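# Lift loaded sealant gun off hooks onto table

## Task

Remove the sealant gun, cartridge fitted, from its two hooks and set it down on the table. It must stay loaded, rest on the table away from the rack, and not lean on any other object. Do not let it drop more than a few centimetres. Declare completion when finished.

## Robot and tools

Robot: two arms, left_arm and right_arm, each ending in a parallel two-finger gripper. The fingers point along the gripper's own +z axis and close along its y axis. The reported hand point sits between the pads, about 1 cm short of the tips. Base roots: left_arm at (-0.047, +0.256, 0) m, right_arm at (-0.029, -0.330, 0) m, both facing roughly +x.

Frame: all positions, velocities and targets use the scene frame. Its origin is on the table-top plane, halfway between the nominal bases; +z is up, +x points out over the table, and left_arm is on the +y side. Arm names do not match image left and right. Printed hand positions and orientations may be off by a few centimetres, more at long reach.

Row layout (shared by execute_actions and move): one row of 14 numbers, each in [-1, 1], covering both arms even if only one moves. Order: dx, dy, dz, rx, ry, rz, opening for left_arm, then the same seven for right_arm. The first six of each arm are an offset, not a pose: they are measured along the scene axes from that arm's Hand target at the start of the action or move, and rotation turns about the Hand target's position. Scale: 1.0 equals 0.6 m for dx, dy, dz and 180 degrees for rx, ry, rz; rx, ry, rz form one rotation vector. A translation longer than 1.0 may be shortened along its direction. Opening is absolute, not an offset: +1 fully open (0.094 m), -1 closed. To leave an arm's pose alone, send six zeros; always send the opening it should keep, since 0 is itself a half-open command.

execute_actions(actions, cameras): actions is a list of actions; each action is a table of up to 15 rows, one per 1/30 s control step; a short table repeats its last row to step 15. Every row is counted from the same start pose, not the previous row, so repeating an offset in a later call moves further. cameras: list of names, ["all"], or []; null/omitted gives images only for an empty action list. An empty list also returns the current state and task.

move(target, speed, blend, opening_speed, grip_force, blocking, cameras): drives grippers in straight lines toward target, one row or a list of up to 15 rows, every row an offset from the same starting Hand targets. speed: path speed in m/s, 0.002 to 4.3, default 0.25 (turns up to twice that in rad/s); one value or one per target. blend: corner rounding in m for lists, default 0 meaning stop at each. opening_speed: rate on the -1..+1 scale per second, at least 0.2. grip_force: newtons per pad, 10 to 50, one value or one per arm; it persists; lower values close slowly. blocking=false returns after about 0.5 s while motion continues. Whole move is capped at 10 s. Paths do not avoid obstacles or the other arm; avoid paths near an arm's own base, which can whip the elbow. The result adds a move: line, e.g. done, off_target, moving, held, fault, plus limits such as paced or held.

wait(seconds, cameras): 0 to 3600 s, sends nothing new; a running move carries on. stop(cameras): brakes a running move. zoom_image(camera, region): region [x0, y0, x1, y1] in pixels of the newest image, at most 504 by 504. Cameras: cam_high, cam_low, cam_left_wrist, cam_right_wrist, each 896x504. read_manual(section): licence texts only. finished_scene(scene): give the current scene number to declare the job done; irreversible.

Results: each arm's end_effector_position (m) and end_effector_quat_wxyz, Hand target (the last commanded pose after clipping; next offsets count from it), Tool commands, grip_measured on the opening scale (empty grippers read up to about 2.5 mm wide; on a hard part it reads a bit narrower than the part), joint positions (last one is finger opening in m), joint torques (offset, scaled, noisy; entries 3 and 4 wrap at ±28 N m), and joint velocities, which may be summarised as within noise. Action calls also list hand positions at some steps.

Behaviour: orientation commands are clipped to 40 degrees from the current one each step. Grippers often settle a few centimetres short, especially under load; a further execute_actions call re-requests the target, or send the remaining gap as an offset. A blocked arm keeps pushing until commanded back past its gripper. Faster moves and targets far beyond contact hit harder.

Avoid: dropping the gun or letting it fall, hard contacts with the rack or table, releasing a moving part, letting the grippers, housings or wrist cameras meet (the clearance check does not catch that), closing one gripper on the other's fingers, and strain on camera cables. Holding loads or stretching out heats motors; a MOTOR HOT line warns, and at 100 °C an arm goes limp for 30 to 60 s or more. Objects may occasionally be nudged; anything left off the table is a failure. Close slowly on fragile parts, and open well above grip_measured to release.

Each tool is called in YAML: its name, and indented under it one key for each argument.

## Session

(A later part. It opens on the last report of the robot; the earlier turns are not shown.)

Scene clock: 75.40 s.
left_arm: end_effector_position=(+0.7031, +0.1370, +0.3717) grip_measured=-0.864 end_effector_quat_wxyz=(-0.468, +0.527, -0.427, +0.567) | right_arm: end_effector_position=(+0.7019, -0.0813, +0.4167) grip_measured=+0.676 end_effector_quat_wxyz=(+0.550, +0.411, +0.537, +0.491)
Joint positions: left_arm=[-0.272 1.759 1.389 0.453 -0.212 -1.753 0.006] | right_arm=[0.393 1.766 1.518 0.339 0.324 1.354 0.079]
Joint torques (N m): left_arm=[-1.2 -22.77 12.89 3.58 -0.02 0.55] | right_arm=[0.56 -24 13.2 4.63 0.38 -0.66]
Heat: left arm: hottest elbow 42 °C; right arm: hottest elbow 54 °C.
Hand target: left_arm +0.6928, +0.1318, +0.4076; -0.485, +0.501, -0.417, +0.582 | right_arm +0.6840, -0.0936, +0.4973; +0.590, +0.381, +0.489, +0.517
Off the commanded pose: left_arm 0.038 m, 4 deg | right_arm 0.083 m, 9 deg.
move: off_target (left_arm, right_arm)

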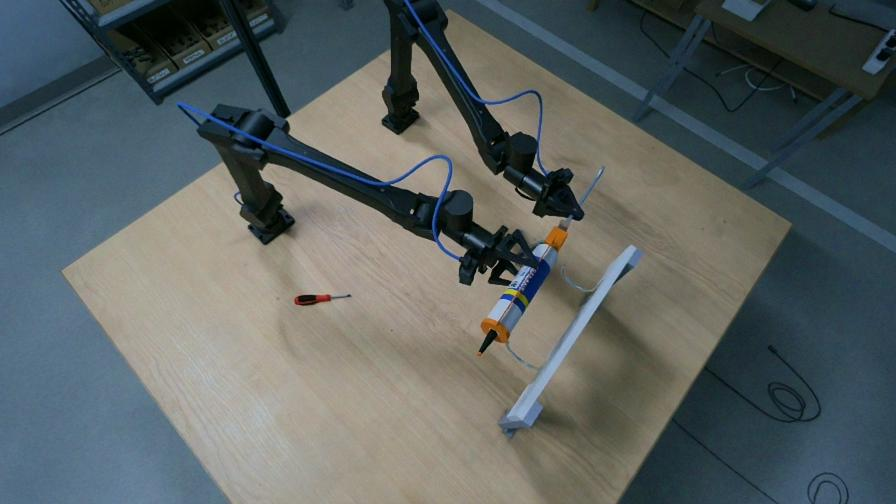

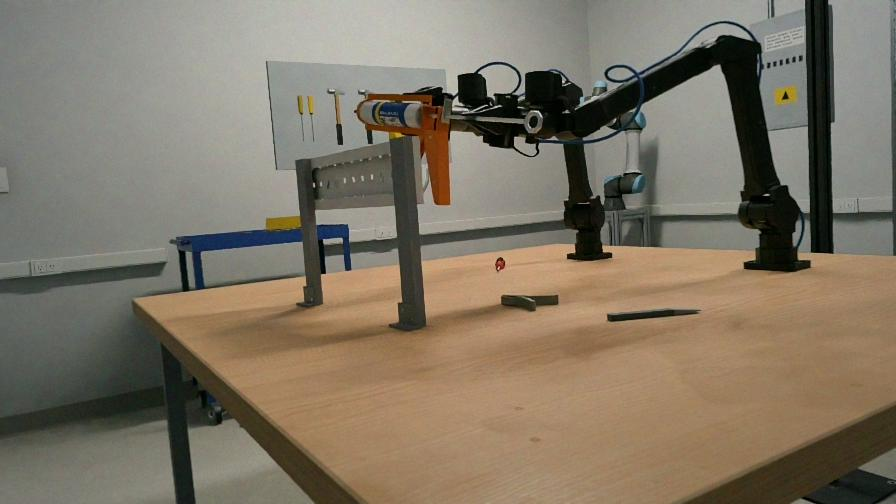

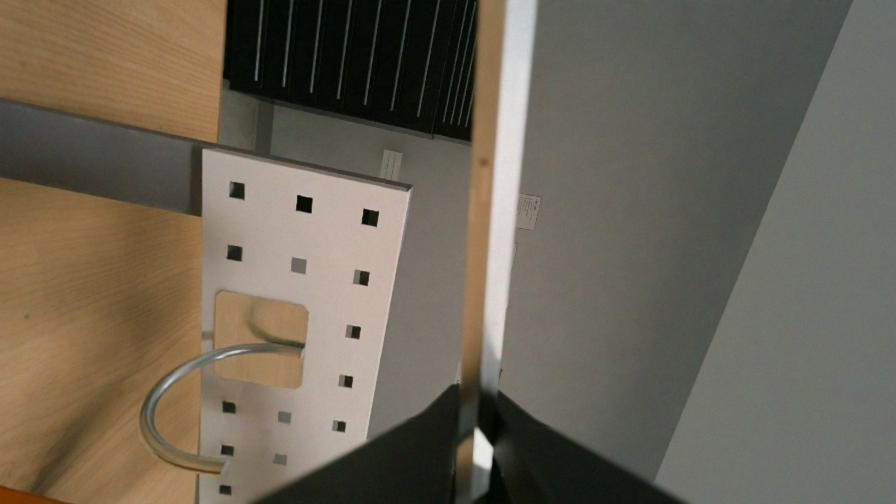

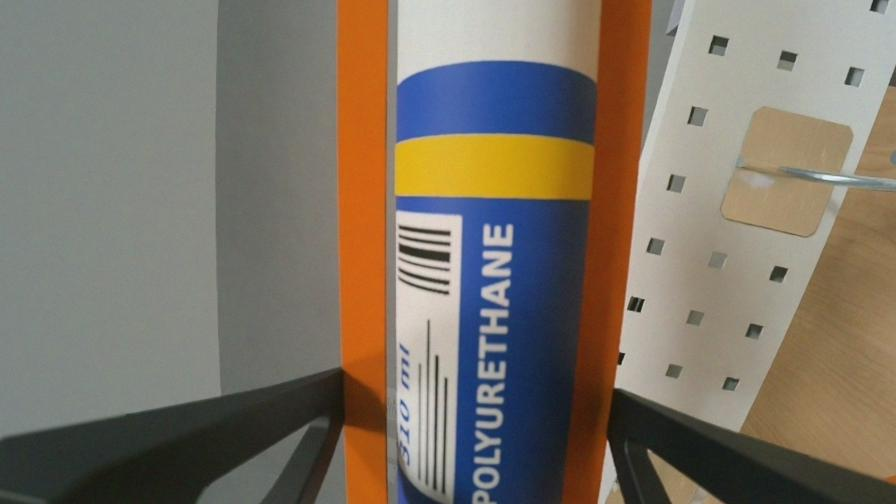

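move:
  target: [-0.313,-0.2197,-0.046,0.0926,0.542,-0.080,-1, -0.3567,-0.2107,-0.1622,0.083,0.5711,-0.0915,0.4]
  speed: 0.17
  cameras: ["all"]

Scene clock: 85.27 s.
left_arm: end_effector_position=(+0.5172, +0.0053, +0.3642) grip_measured=-0.864 end_effector_quat_wxyz=(+0.052, -0.654, +0.747, -0.105) | right_arm: end_effector_position=(+0.4790, -0.2088, +0.3687) grip_measured=+0.676 end_effector_quat_wxyz=(+0.044, +0.749, +0.656, +0.077)
Joint positions: left_arm=[-0.486 1.883 2.246 -1.698 -0.005 -1.856 0.006] | right_arm=[0.23 1.631 1.919 -1.681 0.006 1.94 0.079]
Joint torques (N m): left_arm=[-1.67 -23.06 11.19 0.36 0.12 0.27] | right_arm=[-0.44 -18.84 11.1 0.36 -0.11 0.08]
Heat: left arm: hottest elbow 43 °C; right arm: hottest elbow 55 °C.
Hand target: left_arm +0.5050, -0.0001, +0.3800; +0.000, -0.649, +0.761, +0.000 | right_arm +0.4699, -0.2201, +0.4000; +0.001, +0.760, +0.649, +0.000
Off the commanded pose: left_arm 0.021 m, 14 deg | right_arm 0.034 m, 10 deg.
joint sent to its limit (left arm) — joint 4 (wrist pitch), lower limit. The joint targets are off in orientation, not in position.
joint sent to its limit (right arm) — joint 4 (wrist pitch), lower limit. The joint targets are off in orientation, not in position.
move: off_target (left_arm, right_arm)

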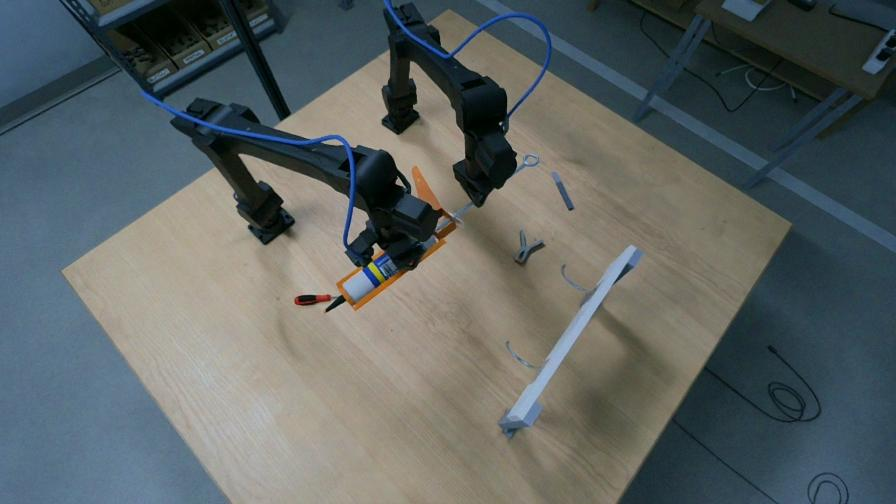

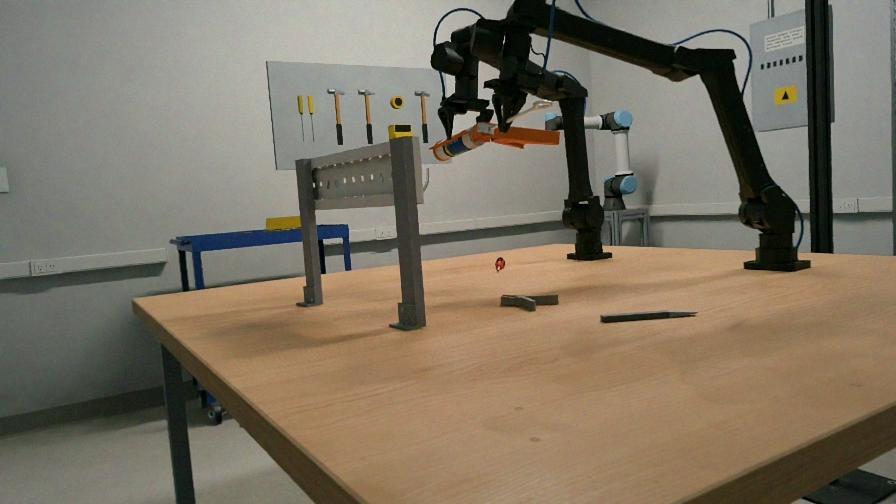

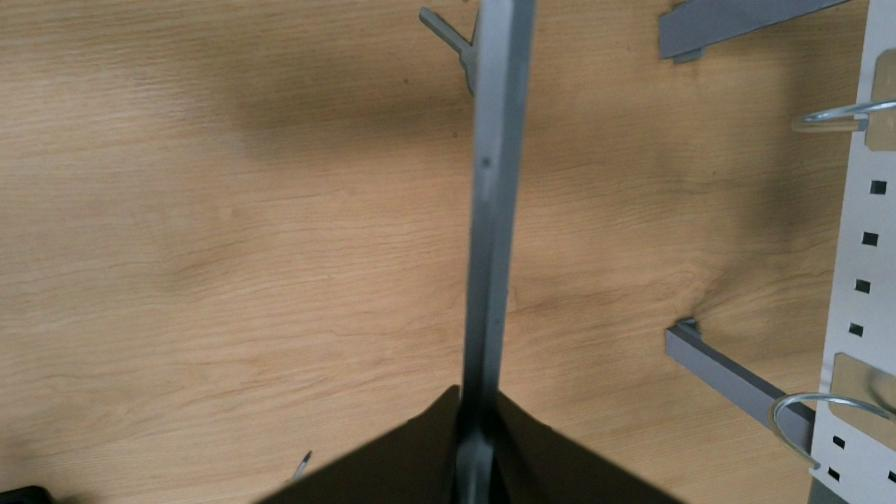

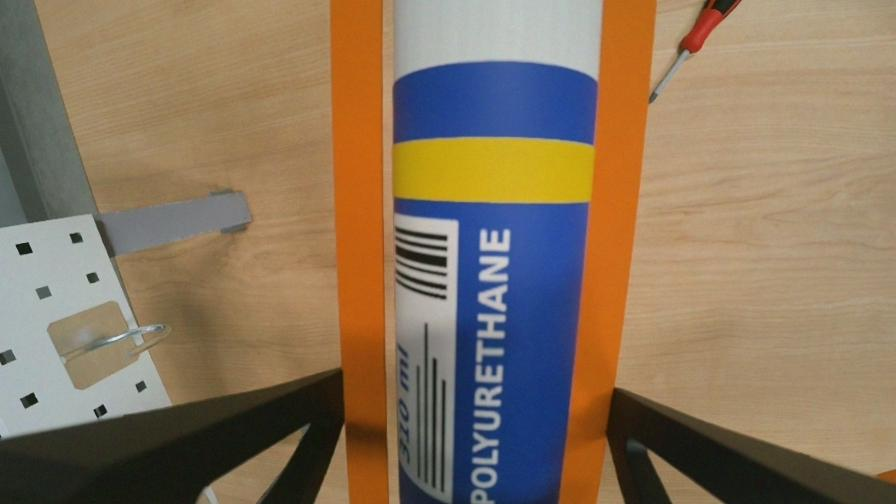

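move:
  target: [-0.0787,-0.0488,-0.357,0,0,0,-1, -0.0817,-0.052,-0.3645,0,0,0,0.4]
  speed: 0.12
  cameras: ["all"]

Scene clock: 91.63 s.
left_arm: end_effector_position=(+0.4586, -0.0283, +0.1692) grip_measured=-0.864 end_effector_quat_wxyz=(-0.004, -0.654, +0.757, -0.004) | right_arm: end_effector_position=(+0.4141, -0.2423, +0.1651) grip_measured=+0.676 end_effector_quat_wxyz=(-0.012, +0.760, +0.649, -0.016)
Joint positions: left_arm=[-0.575 1.877 1.736 -1.424 0.011 -1.933 0.006] | right_arm=[0.187 1.577 1.323 -1.357 -0.006 1.922 0.079]
Joint torques (N m): left_arm=[-0.91 -20.01 11.22 0.35 -0.47 0.21] | right_arm=[-0.56 -15.56 10.86 0.14 0.4 -0.19]
Heat: left arm: hottest elbow 43 °C; right arm: hottest elbow 54 °C.
Hand target: left_arm +0.4578, -0.0294, +0.1657; +0.000, -0.649, +0.761, +0.000 | right_arm +0.4210, -0.2513, +0.1814; +0.001, +0.760, +0.650, +0.001
Off the commanded pose: left_arm 0.004 m, 1 deg | right_arm 0.020 m, 2 deg.
move: off_target (right_arm)

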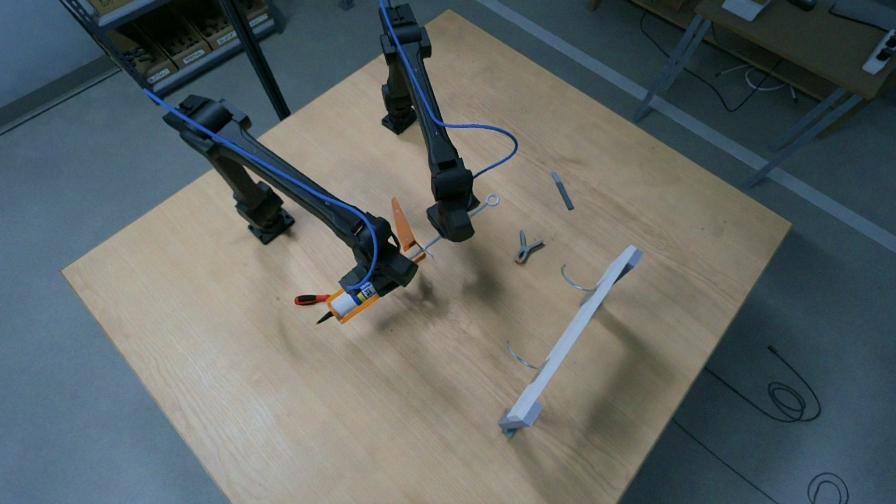

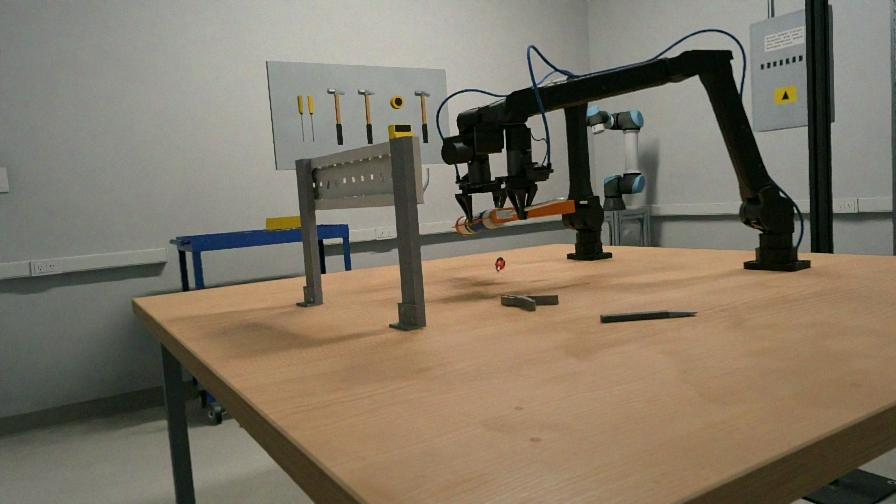

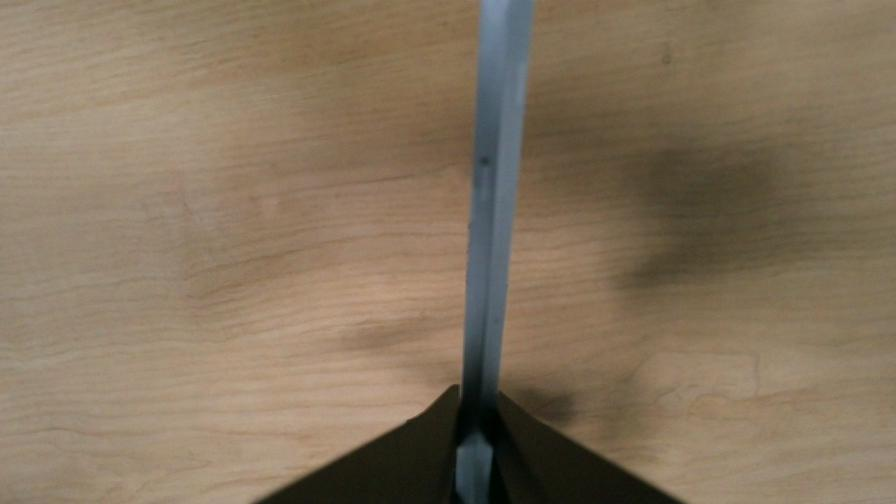

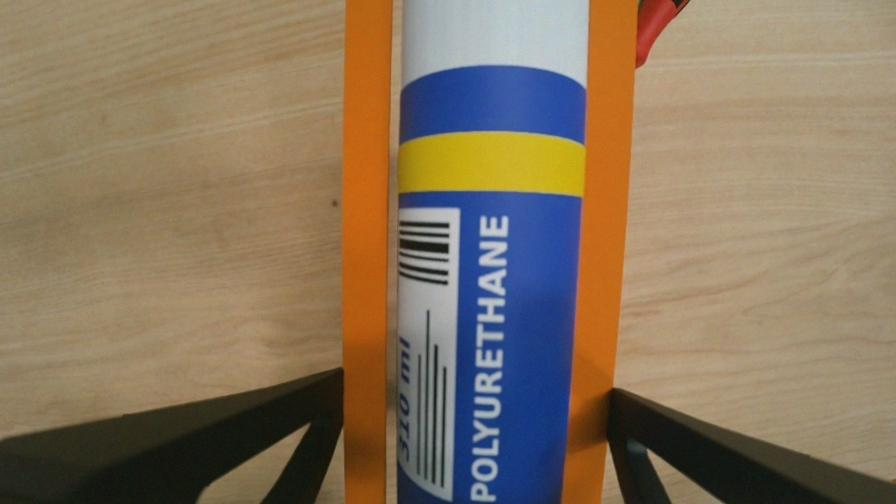

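move:
  target: [0.044,0,-0.18,0,0,0,-1, 0.043,0,-0.175,0,0,0,0.4]
  speed: 0.1
  cameras: ["all"]

Scene clock: 95.27 s.
left_arm: end_effector_position=(+0.4816, -0.0354, +0.0657) grip_measured=-0.864 end_effector_quat_wxyz=(-0.004, -0.654, +0.756, -0.006) | right_arm: end_effector_position=(+0.4382, -0.2443, +0.0625) grip_measured=+0.676 end_effector_quat_wxyz=(-0.009, +0.759, +0.651, -0.013)
Joint positions: left_arm=[-0.567 2.006 1.654 -1.21 0.011 -1.926 0.006] | right_arm=[0.174 1.728 1.227 -1.102 -0.003 1.905 0.079]
Joint torques (N m): left_arm=[0.38 -20.95 10.45 0.51 -0.48 0.36] | right_arm=[-0.32 -16.79 9.73 0.12 0.27 -0.1]
Heat: left arm: hottest elbow 42 °C; right arm: hottest elbow 53 °C.
Hand target: left_arm +0.4841, -0.0294, +0.0577; +0.000, -0.649, +0.761, +0.000 | right_arm +0.4467, -0.2513, +0.0763; +0.001, +0.760, +0.649, +0.000
Off the commanded pose: left_arm 0.010 m, 1 deg | right_arm 0.018 m, 2 deg.
move: off_target (right_arm)

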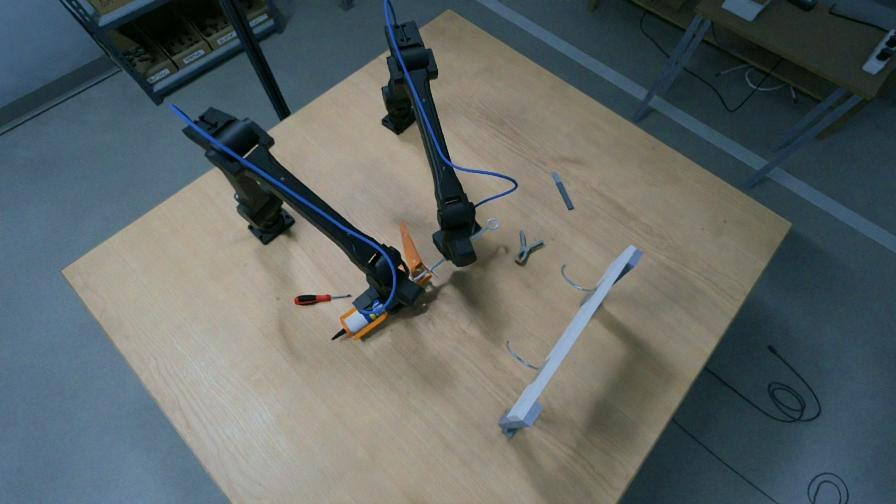

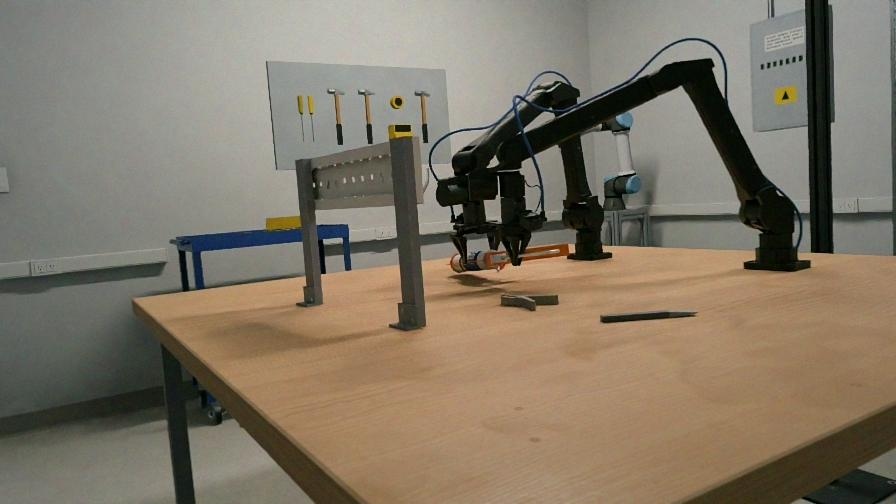

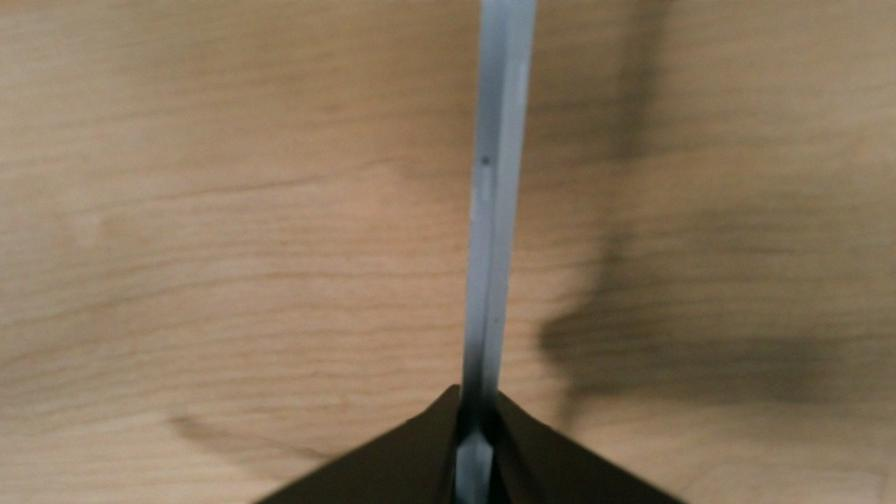

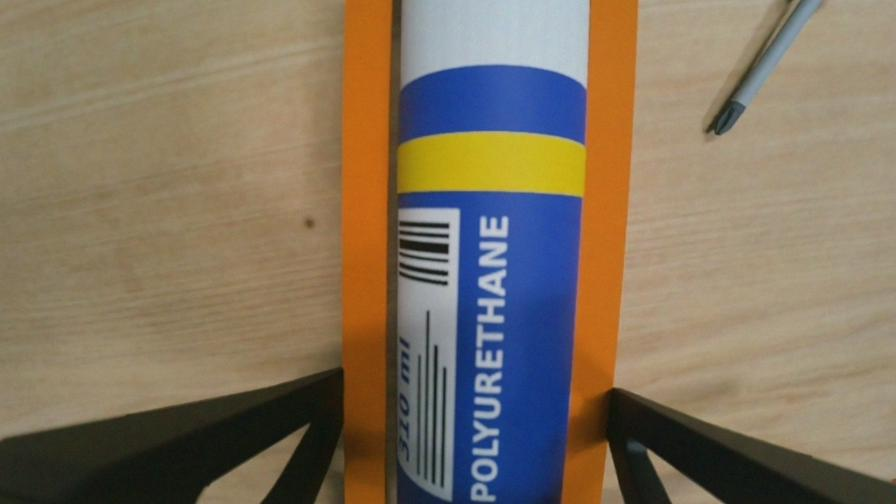

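move:
  target: [0,0,-0.05,0,0,0,-1, 0,0,-0.05,0,0,0,0.4]
  speed: 0.05
  cameras: ["all"]

Scene clock: 98.00 s.
left_arm: end_effector_position=(+0.4837, -0.0334, +0.0370) grip_measured=-0.864 end_effector_quat_wxyz=(-0.004, -0.655, +0.755, -0.008) | right_arm: end_effector_position=(+0.4426, -0.2440, +0.0470) grip_measured=+0.676 end_effector_quat_wxyz=(-0.002, +0.759, +0.651, -0.002)
Joint positions: left_arm=[-0.562 2.035 1.621 -1.144 0.012 -1.923 0.006] | right_arm=[0.173 1.743 1.202 -1.034 -0.002 1.904 0.079]
Joint torques (N m): left_arm=[-0.09 -20.89 10.22 0.5 -0.53 0.33] | right_arm=[-0.15 -14.68 8.65 0.47 0.22 -0.11]
Heat: left arm: hottest elbow 42 °C; right arm: hottest elbow 53 °C.
Hand target: left_arm +0.4841, -0.0293, +0.0276; +0.000, -0.649, +0.761, +0.000 | right_arm +0.4467, -0.2513, +0.0462; +0.001, +0.760, +0.649, +0.000
Off the commanded pose: left_arm 0.010 m, 1 deg | right_arm 0.008 m, 1 deg.
move: done

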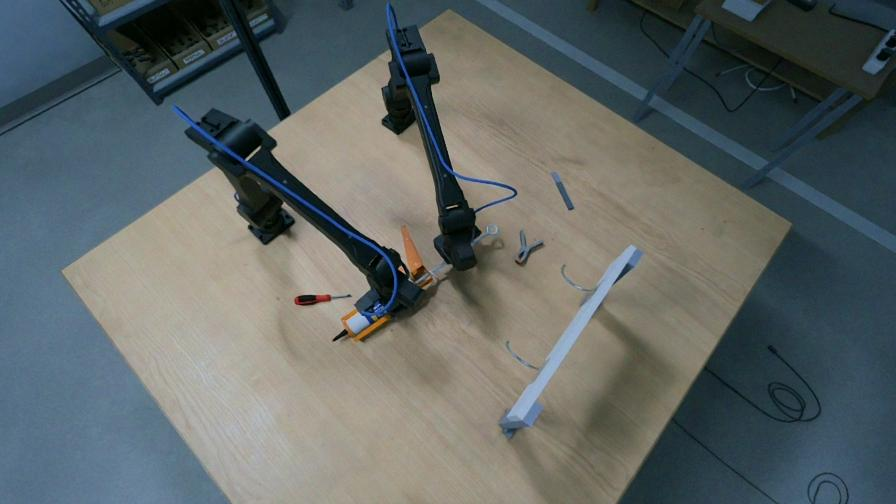

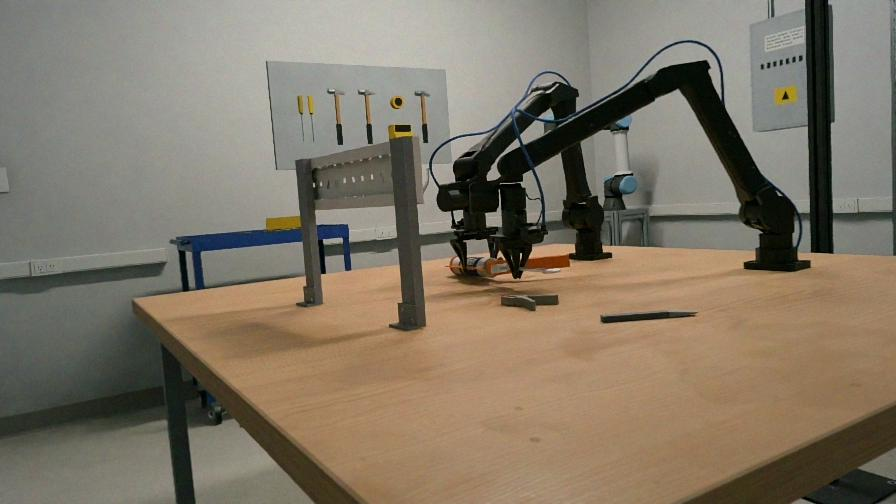

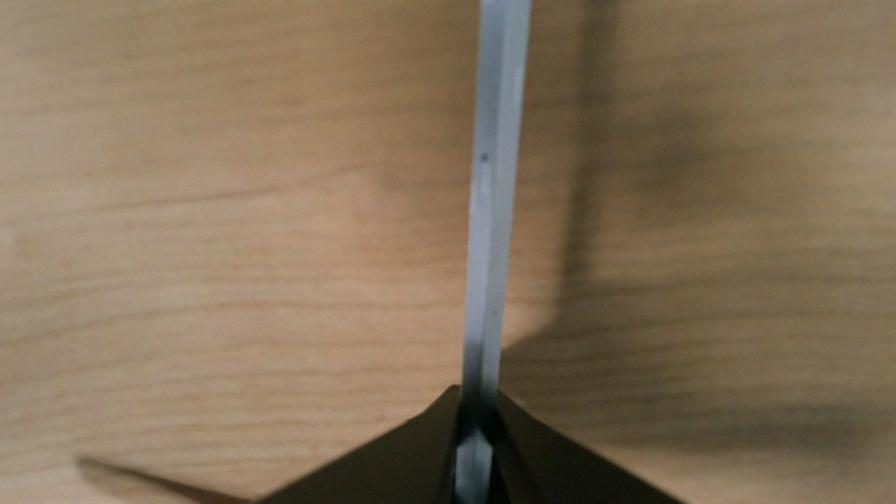

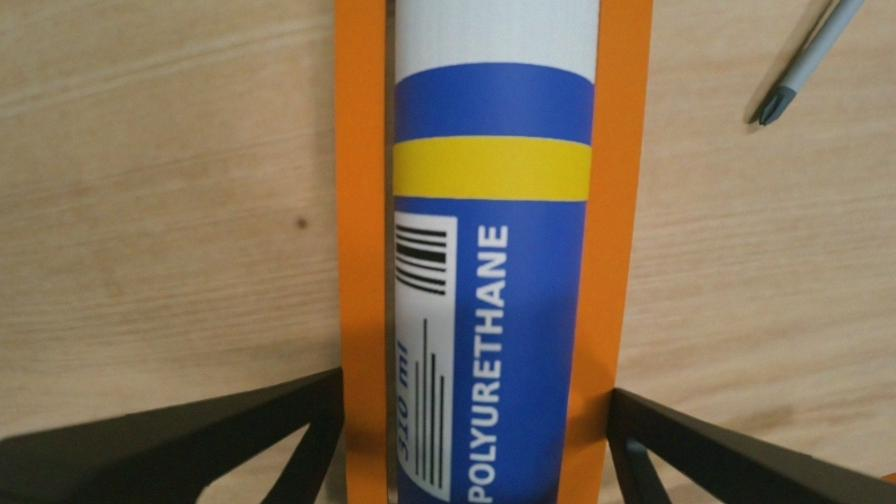

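move:
  target: [0,0,-0.018,0,0,0,-1, 0,0,-0.034,0,0,0,0.4]
  speed: 0.04
  cameras: ["cam_low","cam_right_wrist"]

zoom_image:
  camera: "cam_low"
  region: [420, 220, 600, 320]

Scene clock: 99.37 s.
left_arm: end_effector_position=(+0.4837, -0.0319, +0.0200) grip_measured=-0.864 end_effector_quat_wxyz=(-0.005, -0.656, +0.755, -0.004) | right_arm: end_effector_position=(+0.4431, -0.2439, +0.0394) grip_measured=+0.676 end_effector_quat_wxyz=(+0.000, +0.759, +0.651, +0.003)
Joint positions: left_arm=[-0.559 2.057 1.608 -1.118 0.013 -1.922 0.006] | right_arm=[0.173 1.749 1.187 -1.003 -0.003 1.906 0.079]
Joint torques (N m): left_arm=[-0.32 -21.83 10.29 0.32 -0.55 0.32] | right_arm=[-0.44 -12.92 7.97 1.26 0.23 -0.11]
Heat: left arm: hottest elbow 42 °C; right arm: hottest elbow 52 °C.
Hand target: left_arm +0.4842, -0.0293, +0.0171; +0.000, -0.649, +0.761, +0.000 | right_arm +0.4466, -0.2513, +0.0259; +0.001, +0.760, +0.649, +0.000
Off the commanded pose: left_arm 0.004 m, 1 deg | right_arm 0.016 m, 0 deg.
move: off_target (right_arm)

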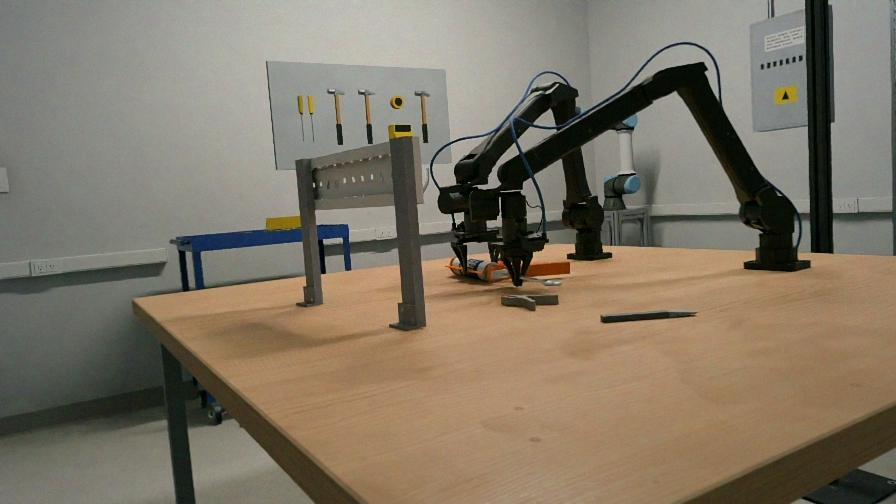

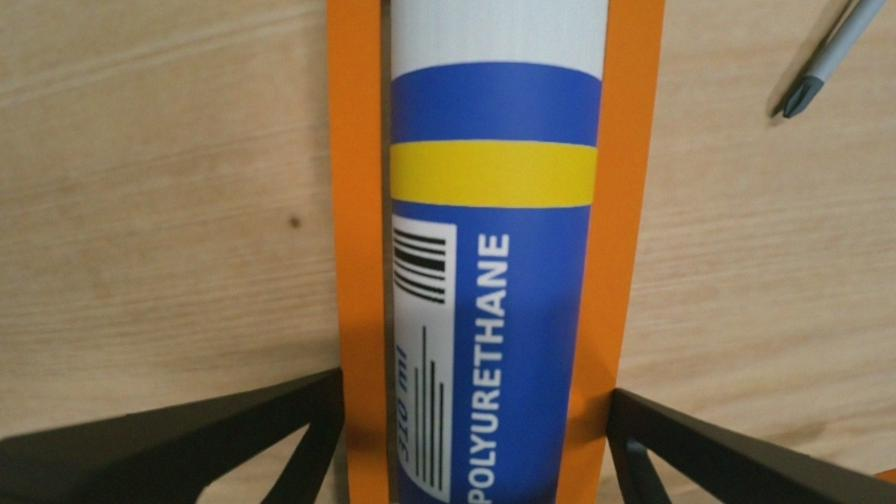

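Scaled by 2.800 from the camera's image (finer frame: 1280x720).

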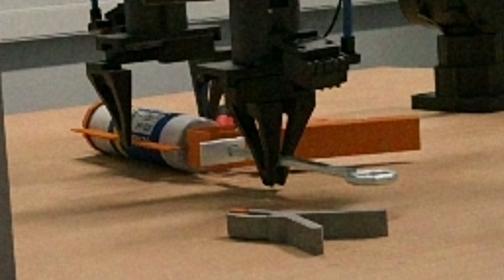

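move:
  target: [0,0,0,0,0,0,-1, 0,0,-0.03,0,0,0,0.4]
  speed: 0.04
  cameras: ["cam_low","cam_left_wrist"]

zoom_image:
  camera: "cam_low"
  region: [420, 220, 600, 320]

Scene clock: 100.87 s.
left_arm: end_effector_position=(+0.4843, -0.0319, +0.0165) grip_measured=-0.864 end_effector_quat_wxyz=(-0.005, -0.655, +0.756, -0.004) | right_arm: end_effector_position=(+0.4432, -0.2436, +0.0371) grip_measured=+0.676 end_effector_quat_wxyz=(+0.001, +0.760, +0.650, +0.006)
Joint positions: left_arm=[-0.559 2.063 1.608 -1.113 0.013 -1.919 0.006] | right_arm=[0.173 1.749 1.179 -0.989 -0.004 1.908 0.079]
Joint torques (N m): left_arm=[-0.38 -22.59 10.24 0.1 -0.55 0.3] | right_arm=[-0.26 -10.7 6.94 2.44 0.27 -0.14]
Heat: left arm: hottest elbow 42 °C; right arm: hottest elbow 52 °C.
Hand target: left_arm +0.4842, -0.0294, +0.0170; +0.000, -0.649, +0.761, +0.000 | right_arm +0.4468, -0.2513, +0.0079; +0.001, +0.760, +0.649, +0.001
Off the commanded pose: left_arm 0.003 m, 1 deg | right_arm 0.030 m, 1 deg.
move: off_target (right_arm)

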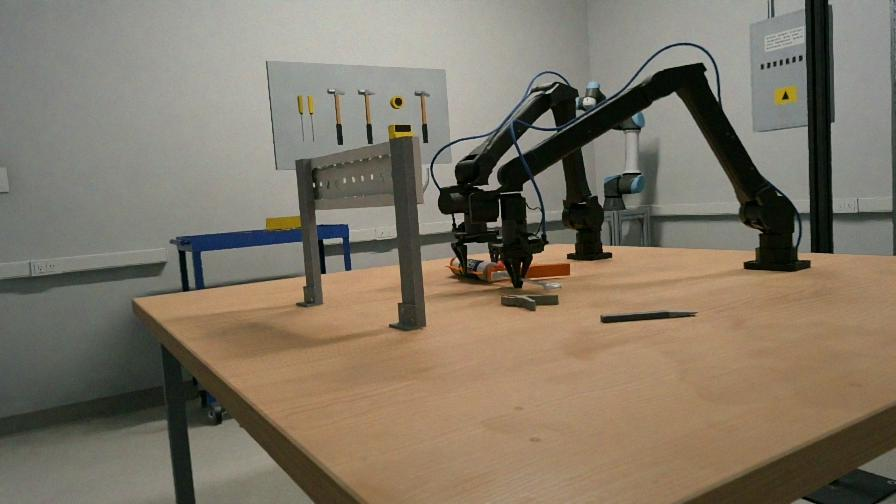

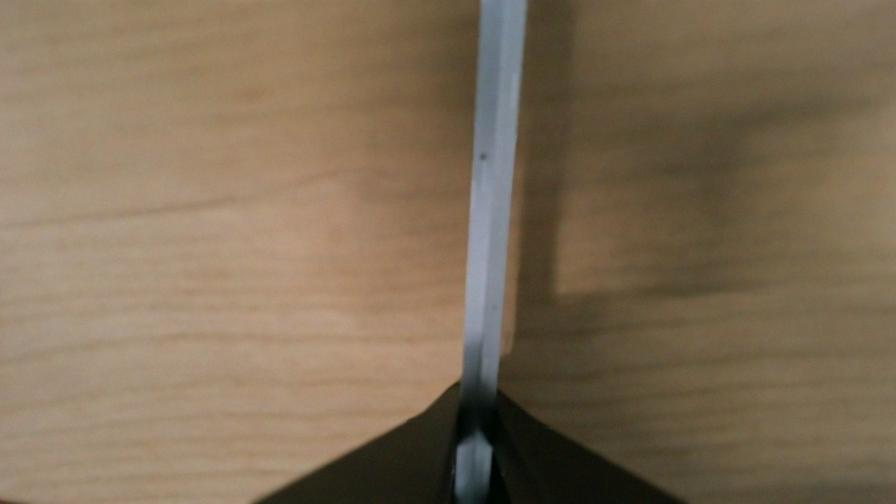

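Scaled by 2.800 from the camera's image (finer frame: 1280x720).

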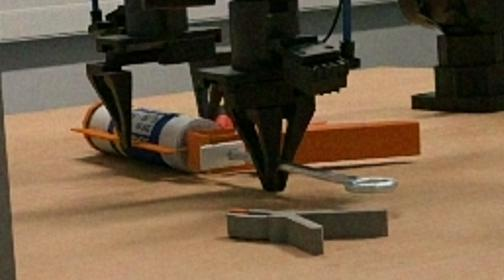

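wait:
  seconds: 0.2
  cameras: ["cam_high","cam_low","cam_right_wrist"]

zoom_image:
  camera: "cam_high"
  region: [310, 200, 530, 350]

zoom_image:
  camera: "cam_low"
  region: [435, 240, 585, 310]

Scene clock: 101.87 s.
left_arm: end_effector_position=(+0.4843, -0.0319, +0.0165) grip_measured=-0.864 end_effector_quat_wxyz=(-0.005, -0.655, +0.756, -0.004) | right_arm: end_effector_position=(+0.4432, -0.2436, +0.0371) grip_measured=+0.676 end_effector_quat_wxyz=(+0.001, +0.760, +0.650, +0.006)
Joint positions: left_arm=[-0.559 2.063 1.608 -1.113 0.013 -1.919 0.006] | right_arm=[0.173 1.749 1.179 -0.989 -0.004 1.908 0.079]
Joint torques (N m): left_arm=[-0.32 -22.36 10.25 0.1 -0.55 0.3] | right_arm=[-0.26 -10.75 6.9 2.44 0.27 -0.13]
Heat: left arm: hottest elbow 42 °C; right arm: hottest elbow 52 °C.
Hand target: left_arm +0.4842, -0.0294, +0.0170; +0.000, -0.649, +0.761, +0.000 | right_arm +0.4468, -0.2513, +0.0079; +0.001, +0.760, +0.649, +0.001
Tool commands: left_gripper/opening=-1.0 right_gripper/opening=+0.4
Off the commanded pose: left_arm 0.003 m, 1 deg | right_arm 0.030 m, 1 deg.
wait: 0.20 s; at rest from the start

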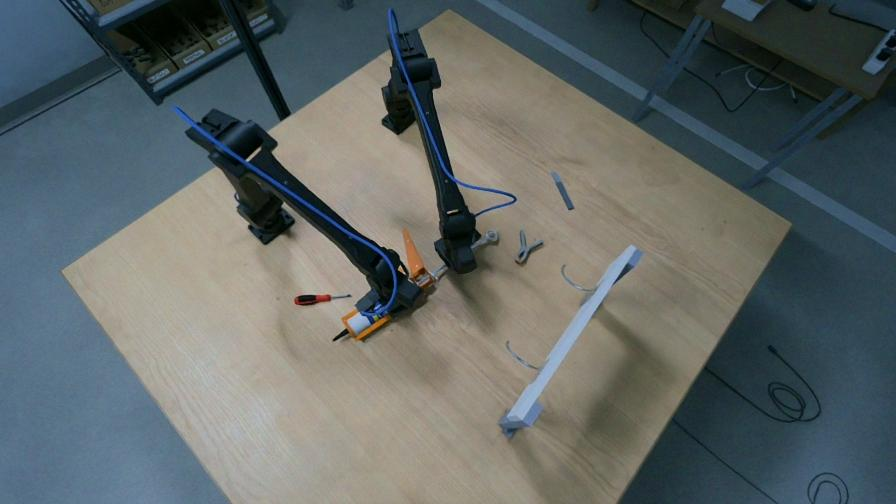

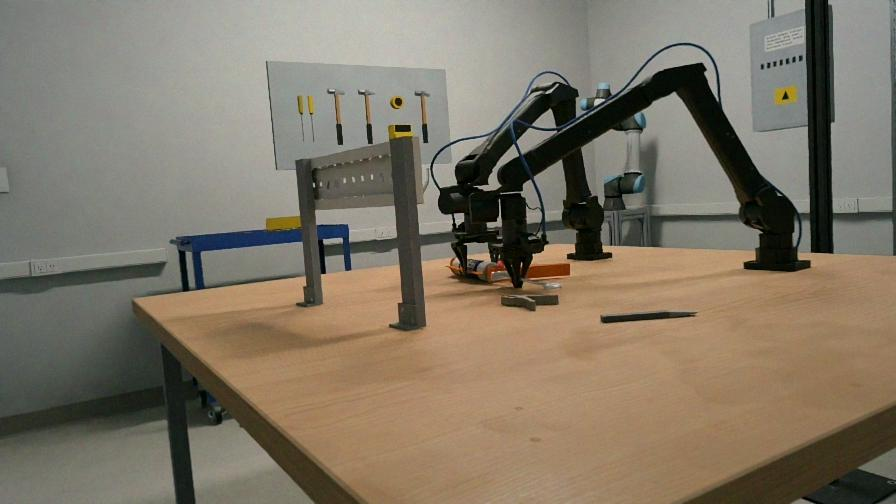

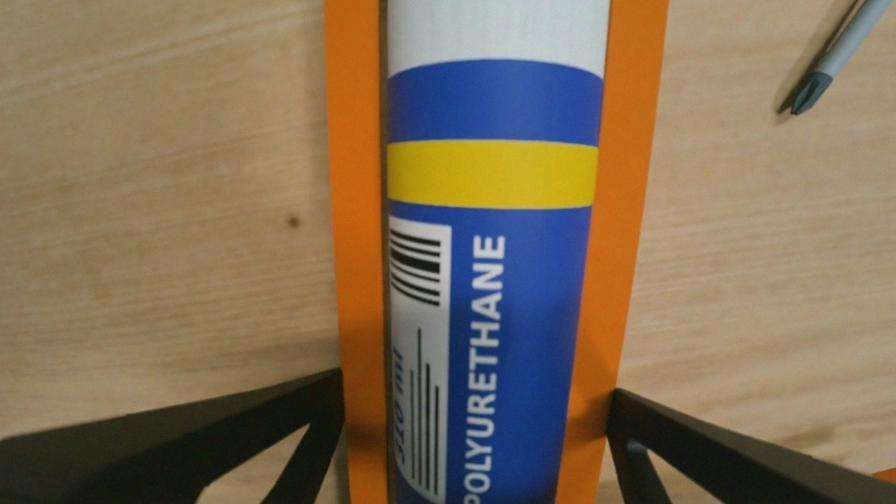

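Scaled by 2.291 from the camera's image (finer frame: 1280x720).

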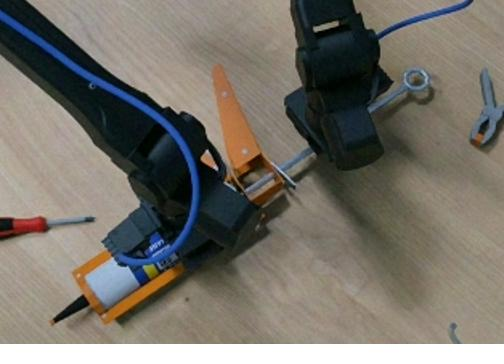

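Scaled by 3.360 from the camera's image (finer frame: 1280x720).

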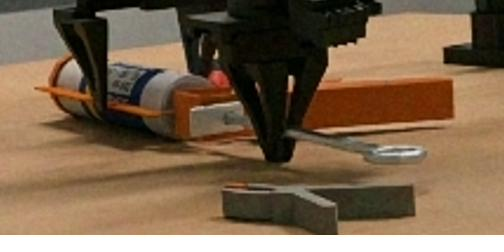

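move:
  target: [0,0,0,0,0,0,-1, 0,0,0,0,0.02,0,0.4]
  speed: 0.04
  cameras: ["cam_low"]

zoom_image:
  camera: "cam_low"
  region: [435, 240, 585, 310]

Scene clock: 106.40 s.
left_arm: end_effector_position=(+0.4843, -0.0319, +0.0165) grip_measured=-0.864 end_effector_quat_wxyz=(-0.005, -0.655, +0.756, -0.004) | right_arm: end_effector_position=(+0.4428, -0.2436, +0.0365) grip_measured=+0.676 end_effector_quat_wxyz=(-0.005, +0.760, +0.650, -0.001)
Joint positions: left_arm=[-0.559 2.063 1.608 -1.113 0.013 -1.919 0.006] | right_arm=[0.172 1.76 1.192 -1.01 -0.007 1.907 0.079]
Joint torques (N m): left_arm=[-0.32 -22.36 10.24 0.1 -0.54 0.3] | right_arm=[-0.56 -8.76 9.8 0.23 -0.09 -0.18]
Heat: left arm: hottest elbow 42 °C; right arm: hottest elbow 50 °C.
Hand target: left_arm +0.4842, -0.0294, +0.0170; +0.000, -0.649, +0.761, +0.000 | right_arm +0.4467, -0.2513, +0.0078; -0.020, +0.760, +0.649, -0.023
Off the commanded pose: left_arm 0.003 m, 1 deg | right_arm 0.030 m, 3 deg.
move: off_target (right_arm)

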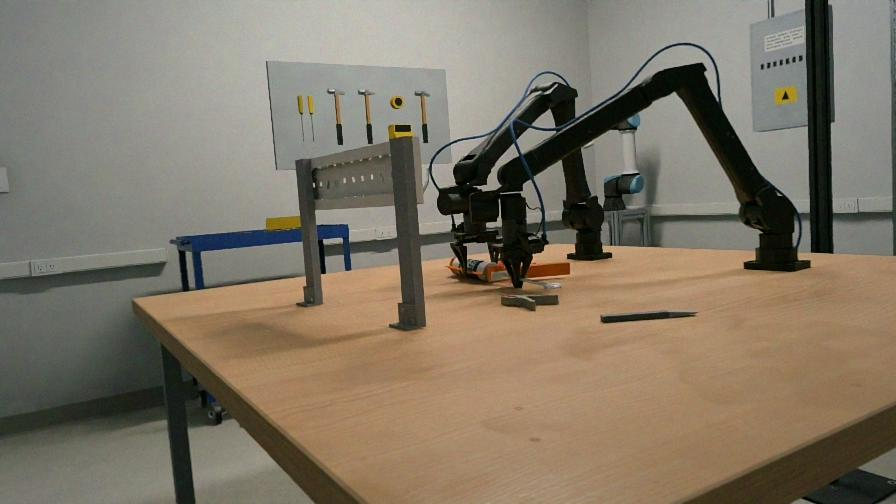

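Scaled by 3.360 from the camera's image (finer frame: 1280x720).

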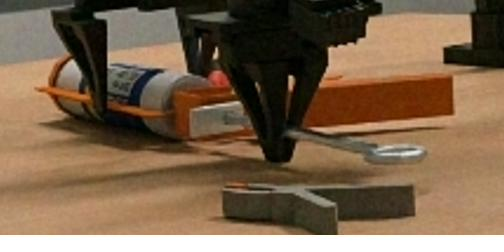

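move:
  target: [0,0,-0.015,0,0,0,-1, 0,0,0,0,0,0,0.4]
  speed: 0.03
  cameras: ["cam_low","cam_high"]

zoom_image:
  camera: "cam_low"
  region: [435, 240, 585, 310]

zoom_image:
  camera: "cam_high"
  region: [320, 220, 440, 350]

Scene clock: 108.50 s.
left_arm: end_effector_position=(+0.4848, -0.0322, +0.0154) grip_measured=-0.864 end_effector_quat_wxyz=(-0.005, -0.655, +0.756, -0.006) | right_arm: end_effector_position=(+0.4428, -0.2436, +0.0365) grip_measured=+0.676 end_effector_quat_wxyz=(-0.005, +0.760, +0.650, -0.001)
Joint positions: left_arm=[-0.559 2.063 1.605 -1.105 0.013 -1.919 0.006] | right_arm=[0.172 1.76 1.192 -1.01 -0.007 1.907 0.079]
Joint torques (N m): left_arm=[-0.38 -21.42 9.77 0.64 -0.55 0.3] | right_arm=[-0.56 -8.88 9.81 0.24 -0.08 -0.18]
Heat: left arm: hottest elbow 42 °C; right arm: hottest elbow 50 °C.
Hand target: left_arm +0.4842, -0.0294, +0.0080; +0.000, -0.649, +0.761, +0.000 | right_arm +0.4467, -0.2513, +0.0079; -0.020, +0.760, +0.649, -0.023
Off the commanded pose: left_arm 0.008 m, 1 deg | right_arm 0.030 m, 3 deg.
move: done
Images, in order (width x height): cam_high 896x504, cam_low 896x504.

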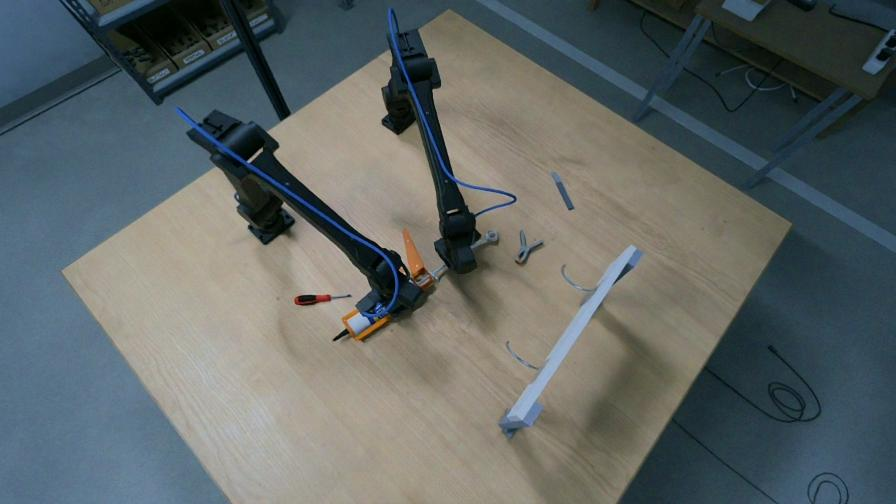

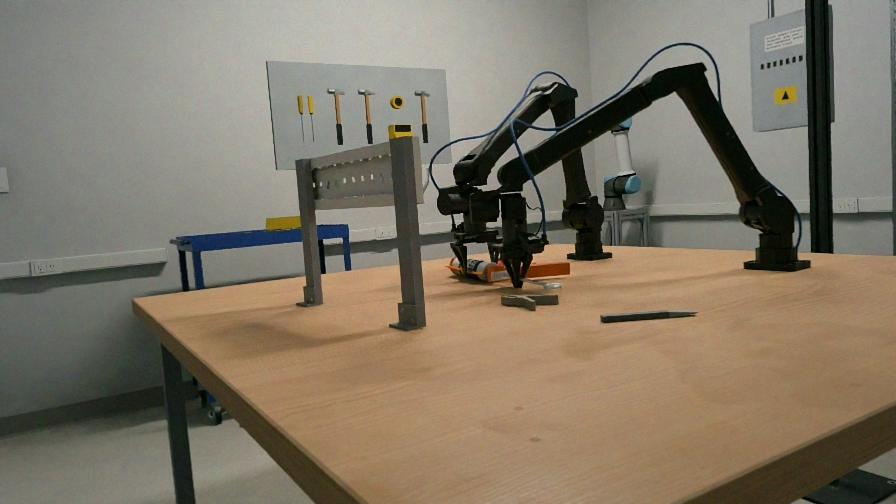

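Scaled by 3.360 from the camera's image (finer frame: 1280x720).

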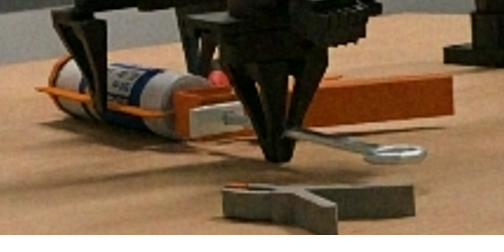

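Scaled by 3.877 from the camera's image (finer frame: 1280x720).

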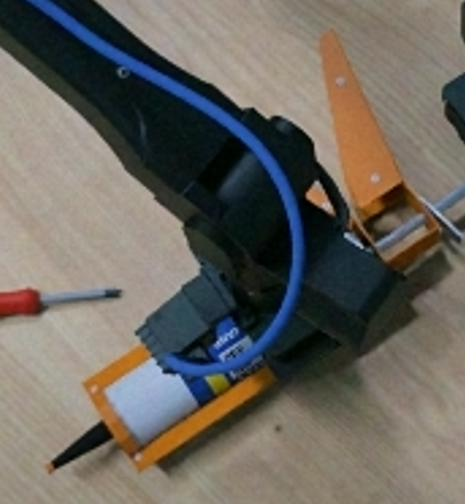

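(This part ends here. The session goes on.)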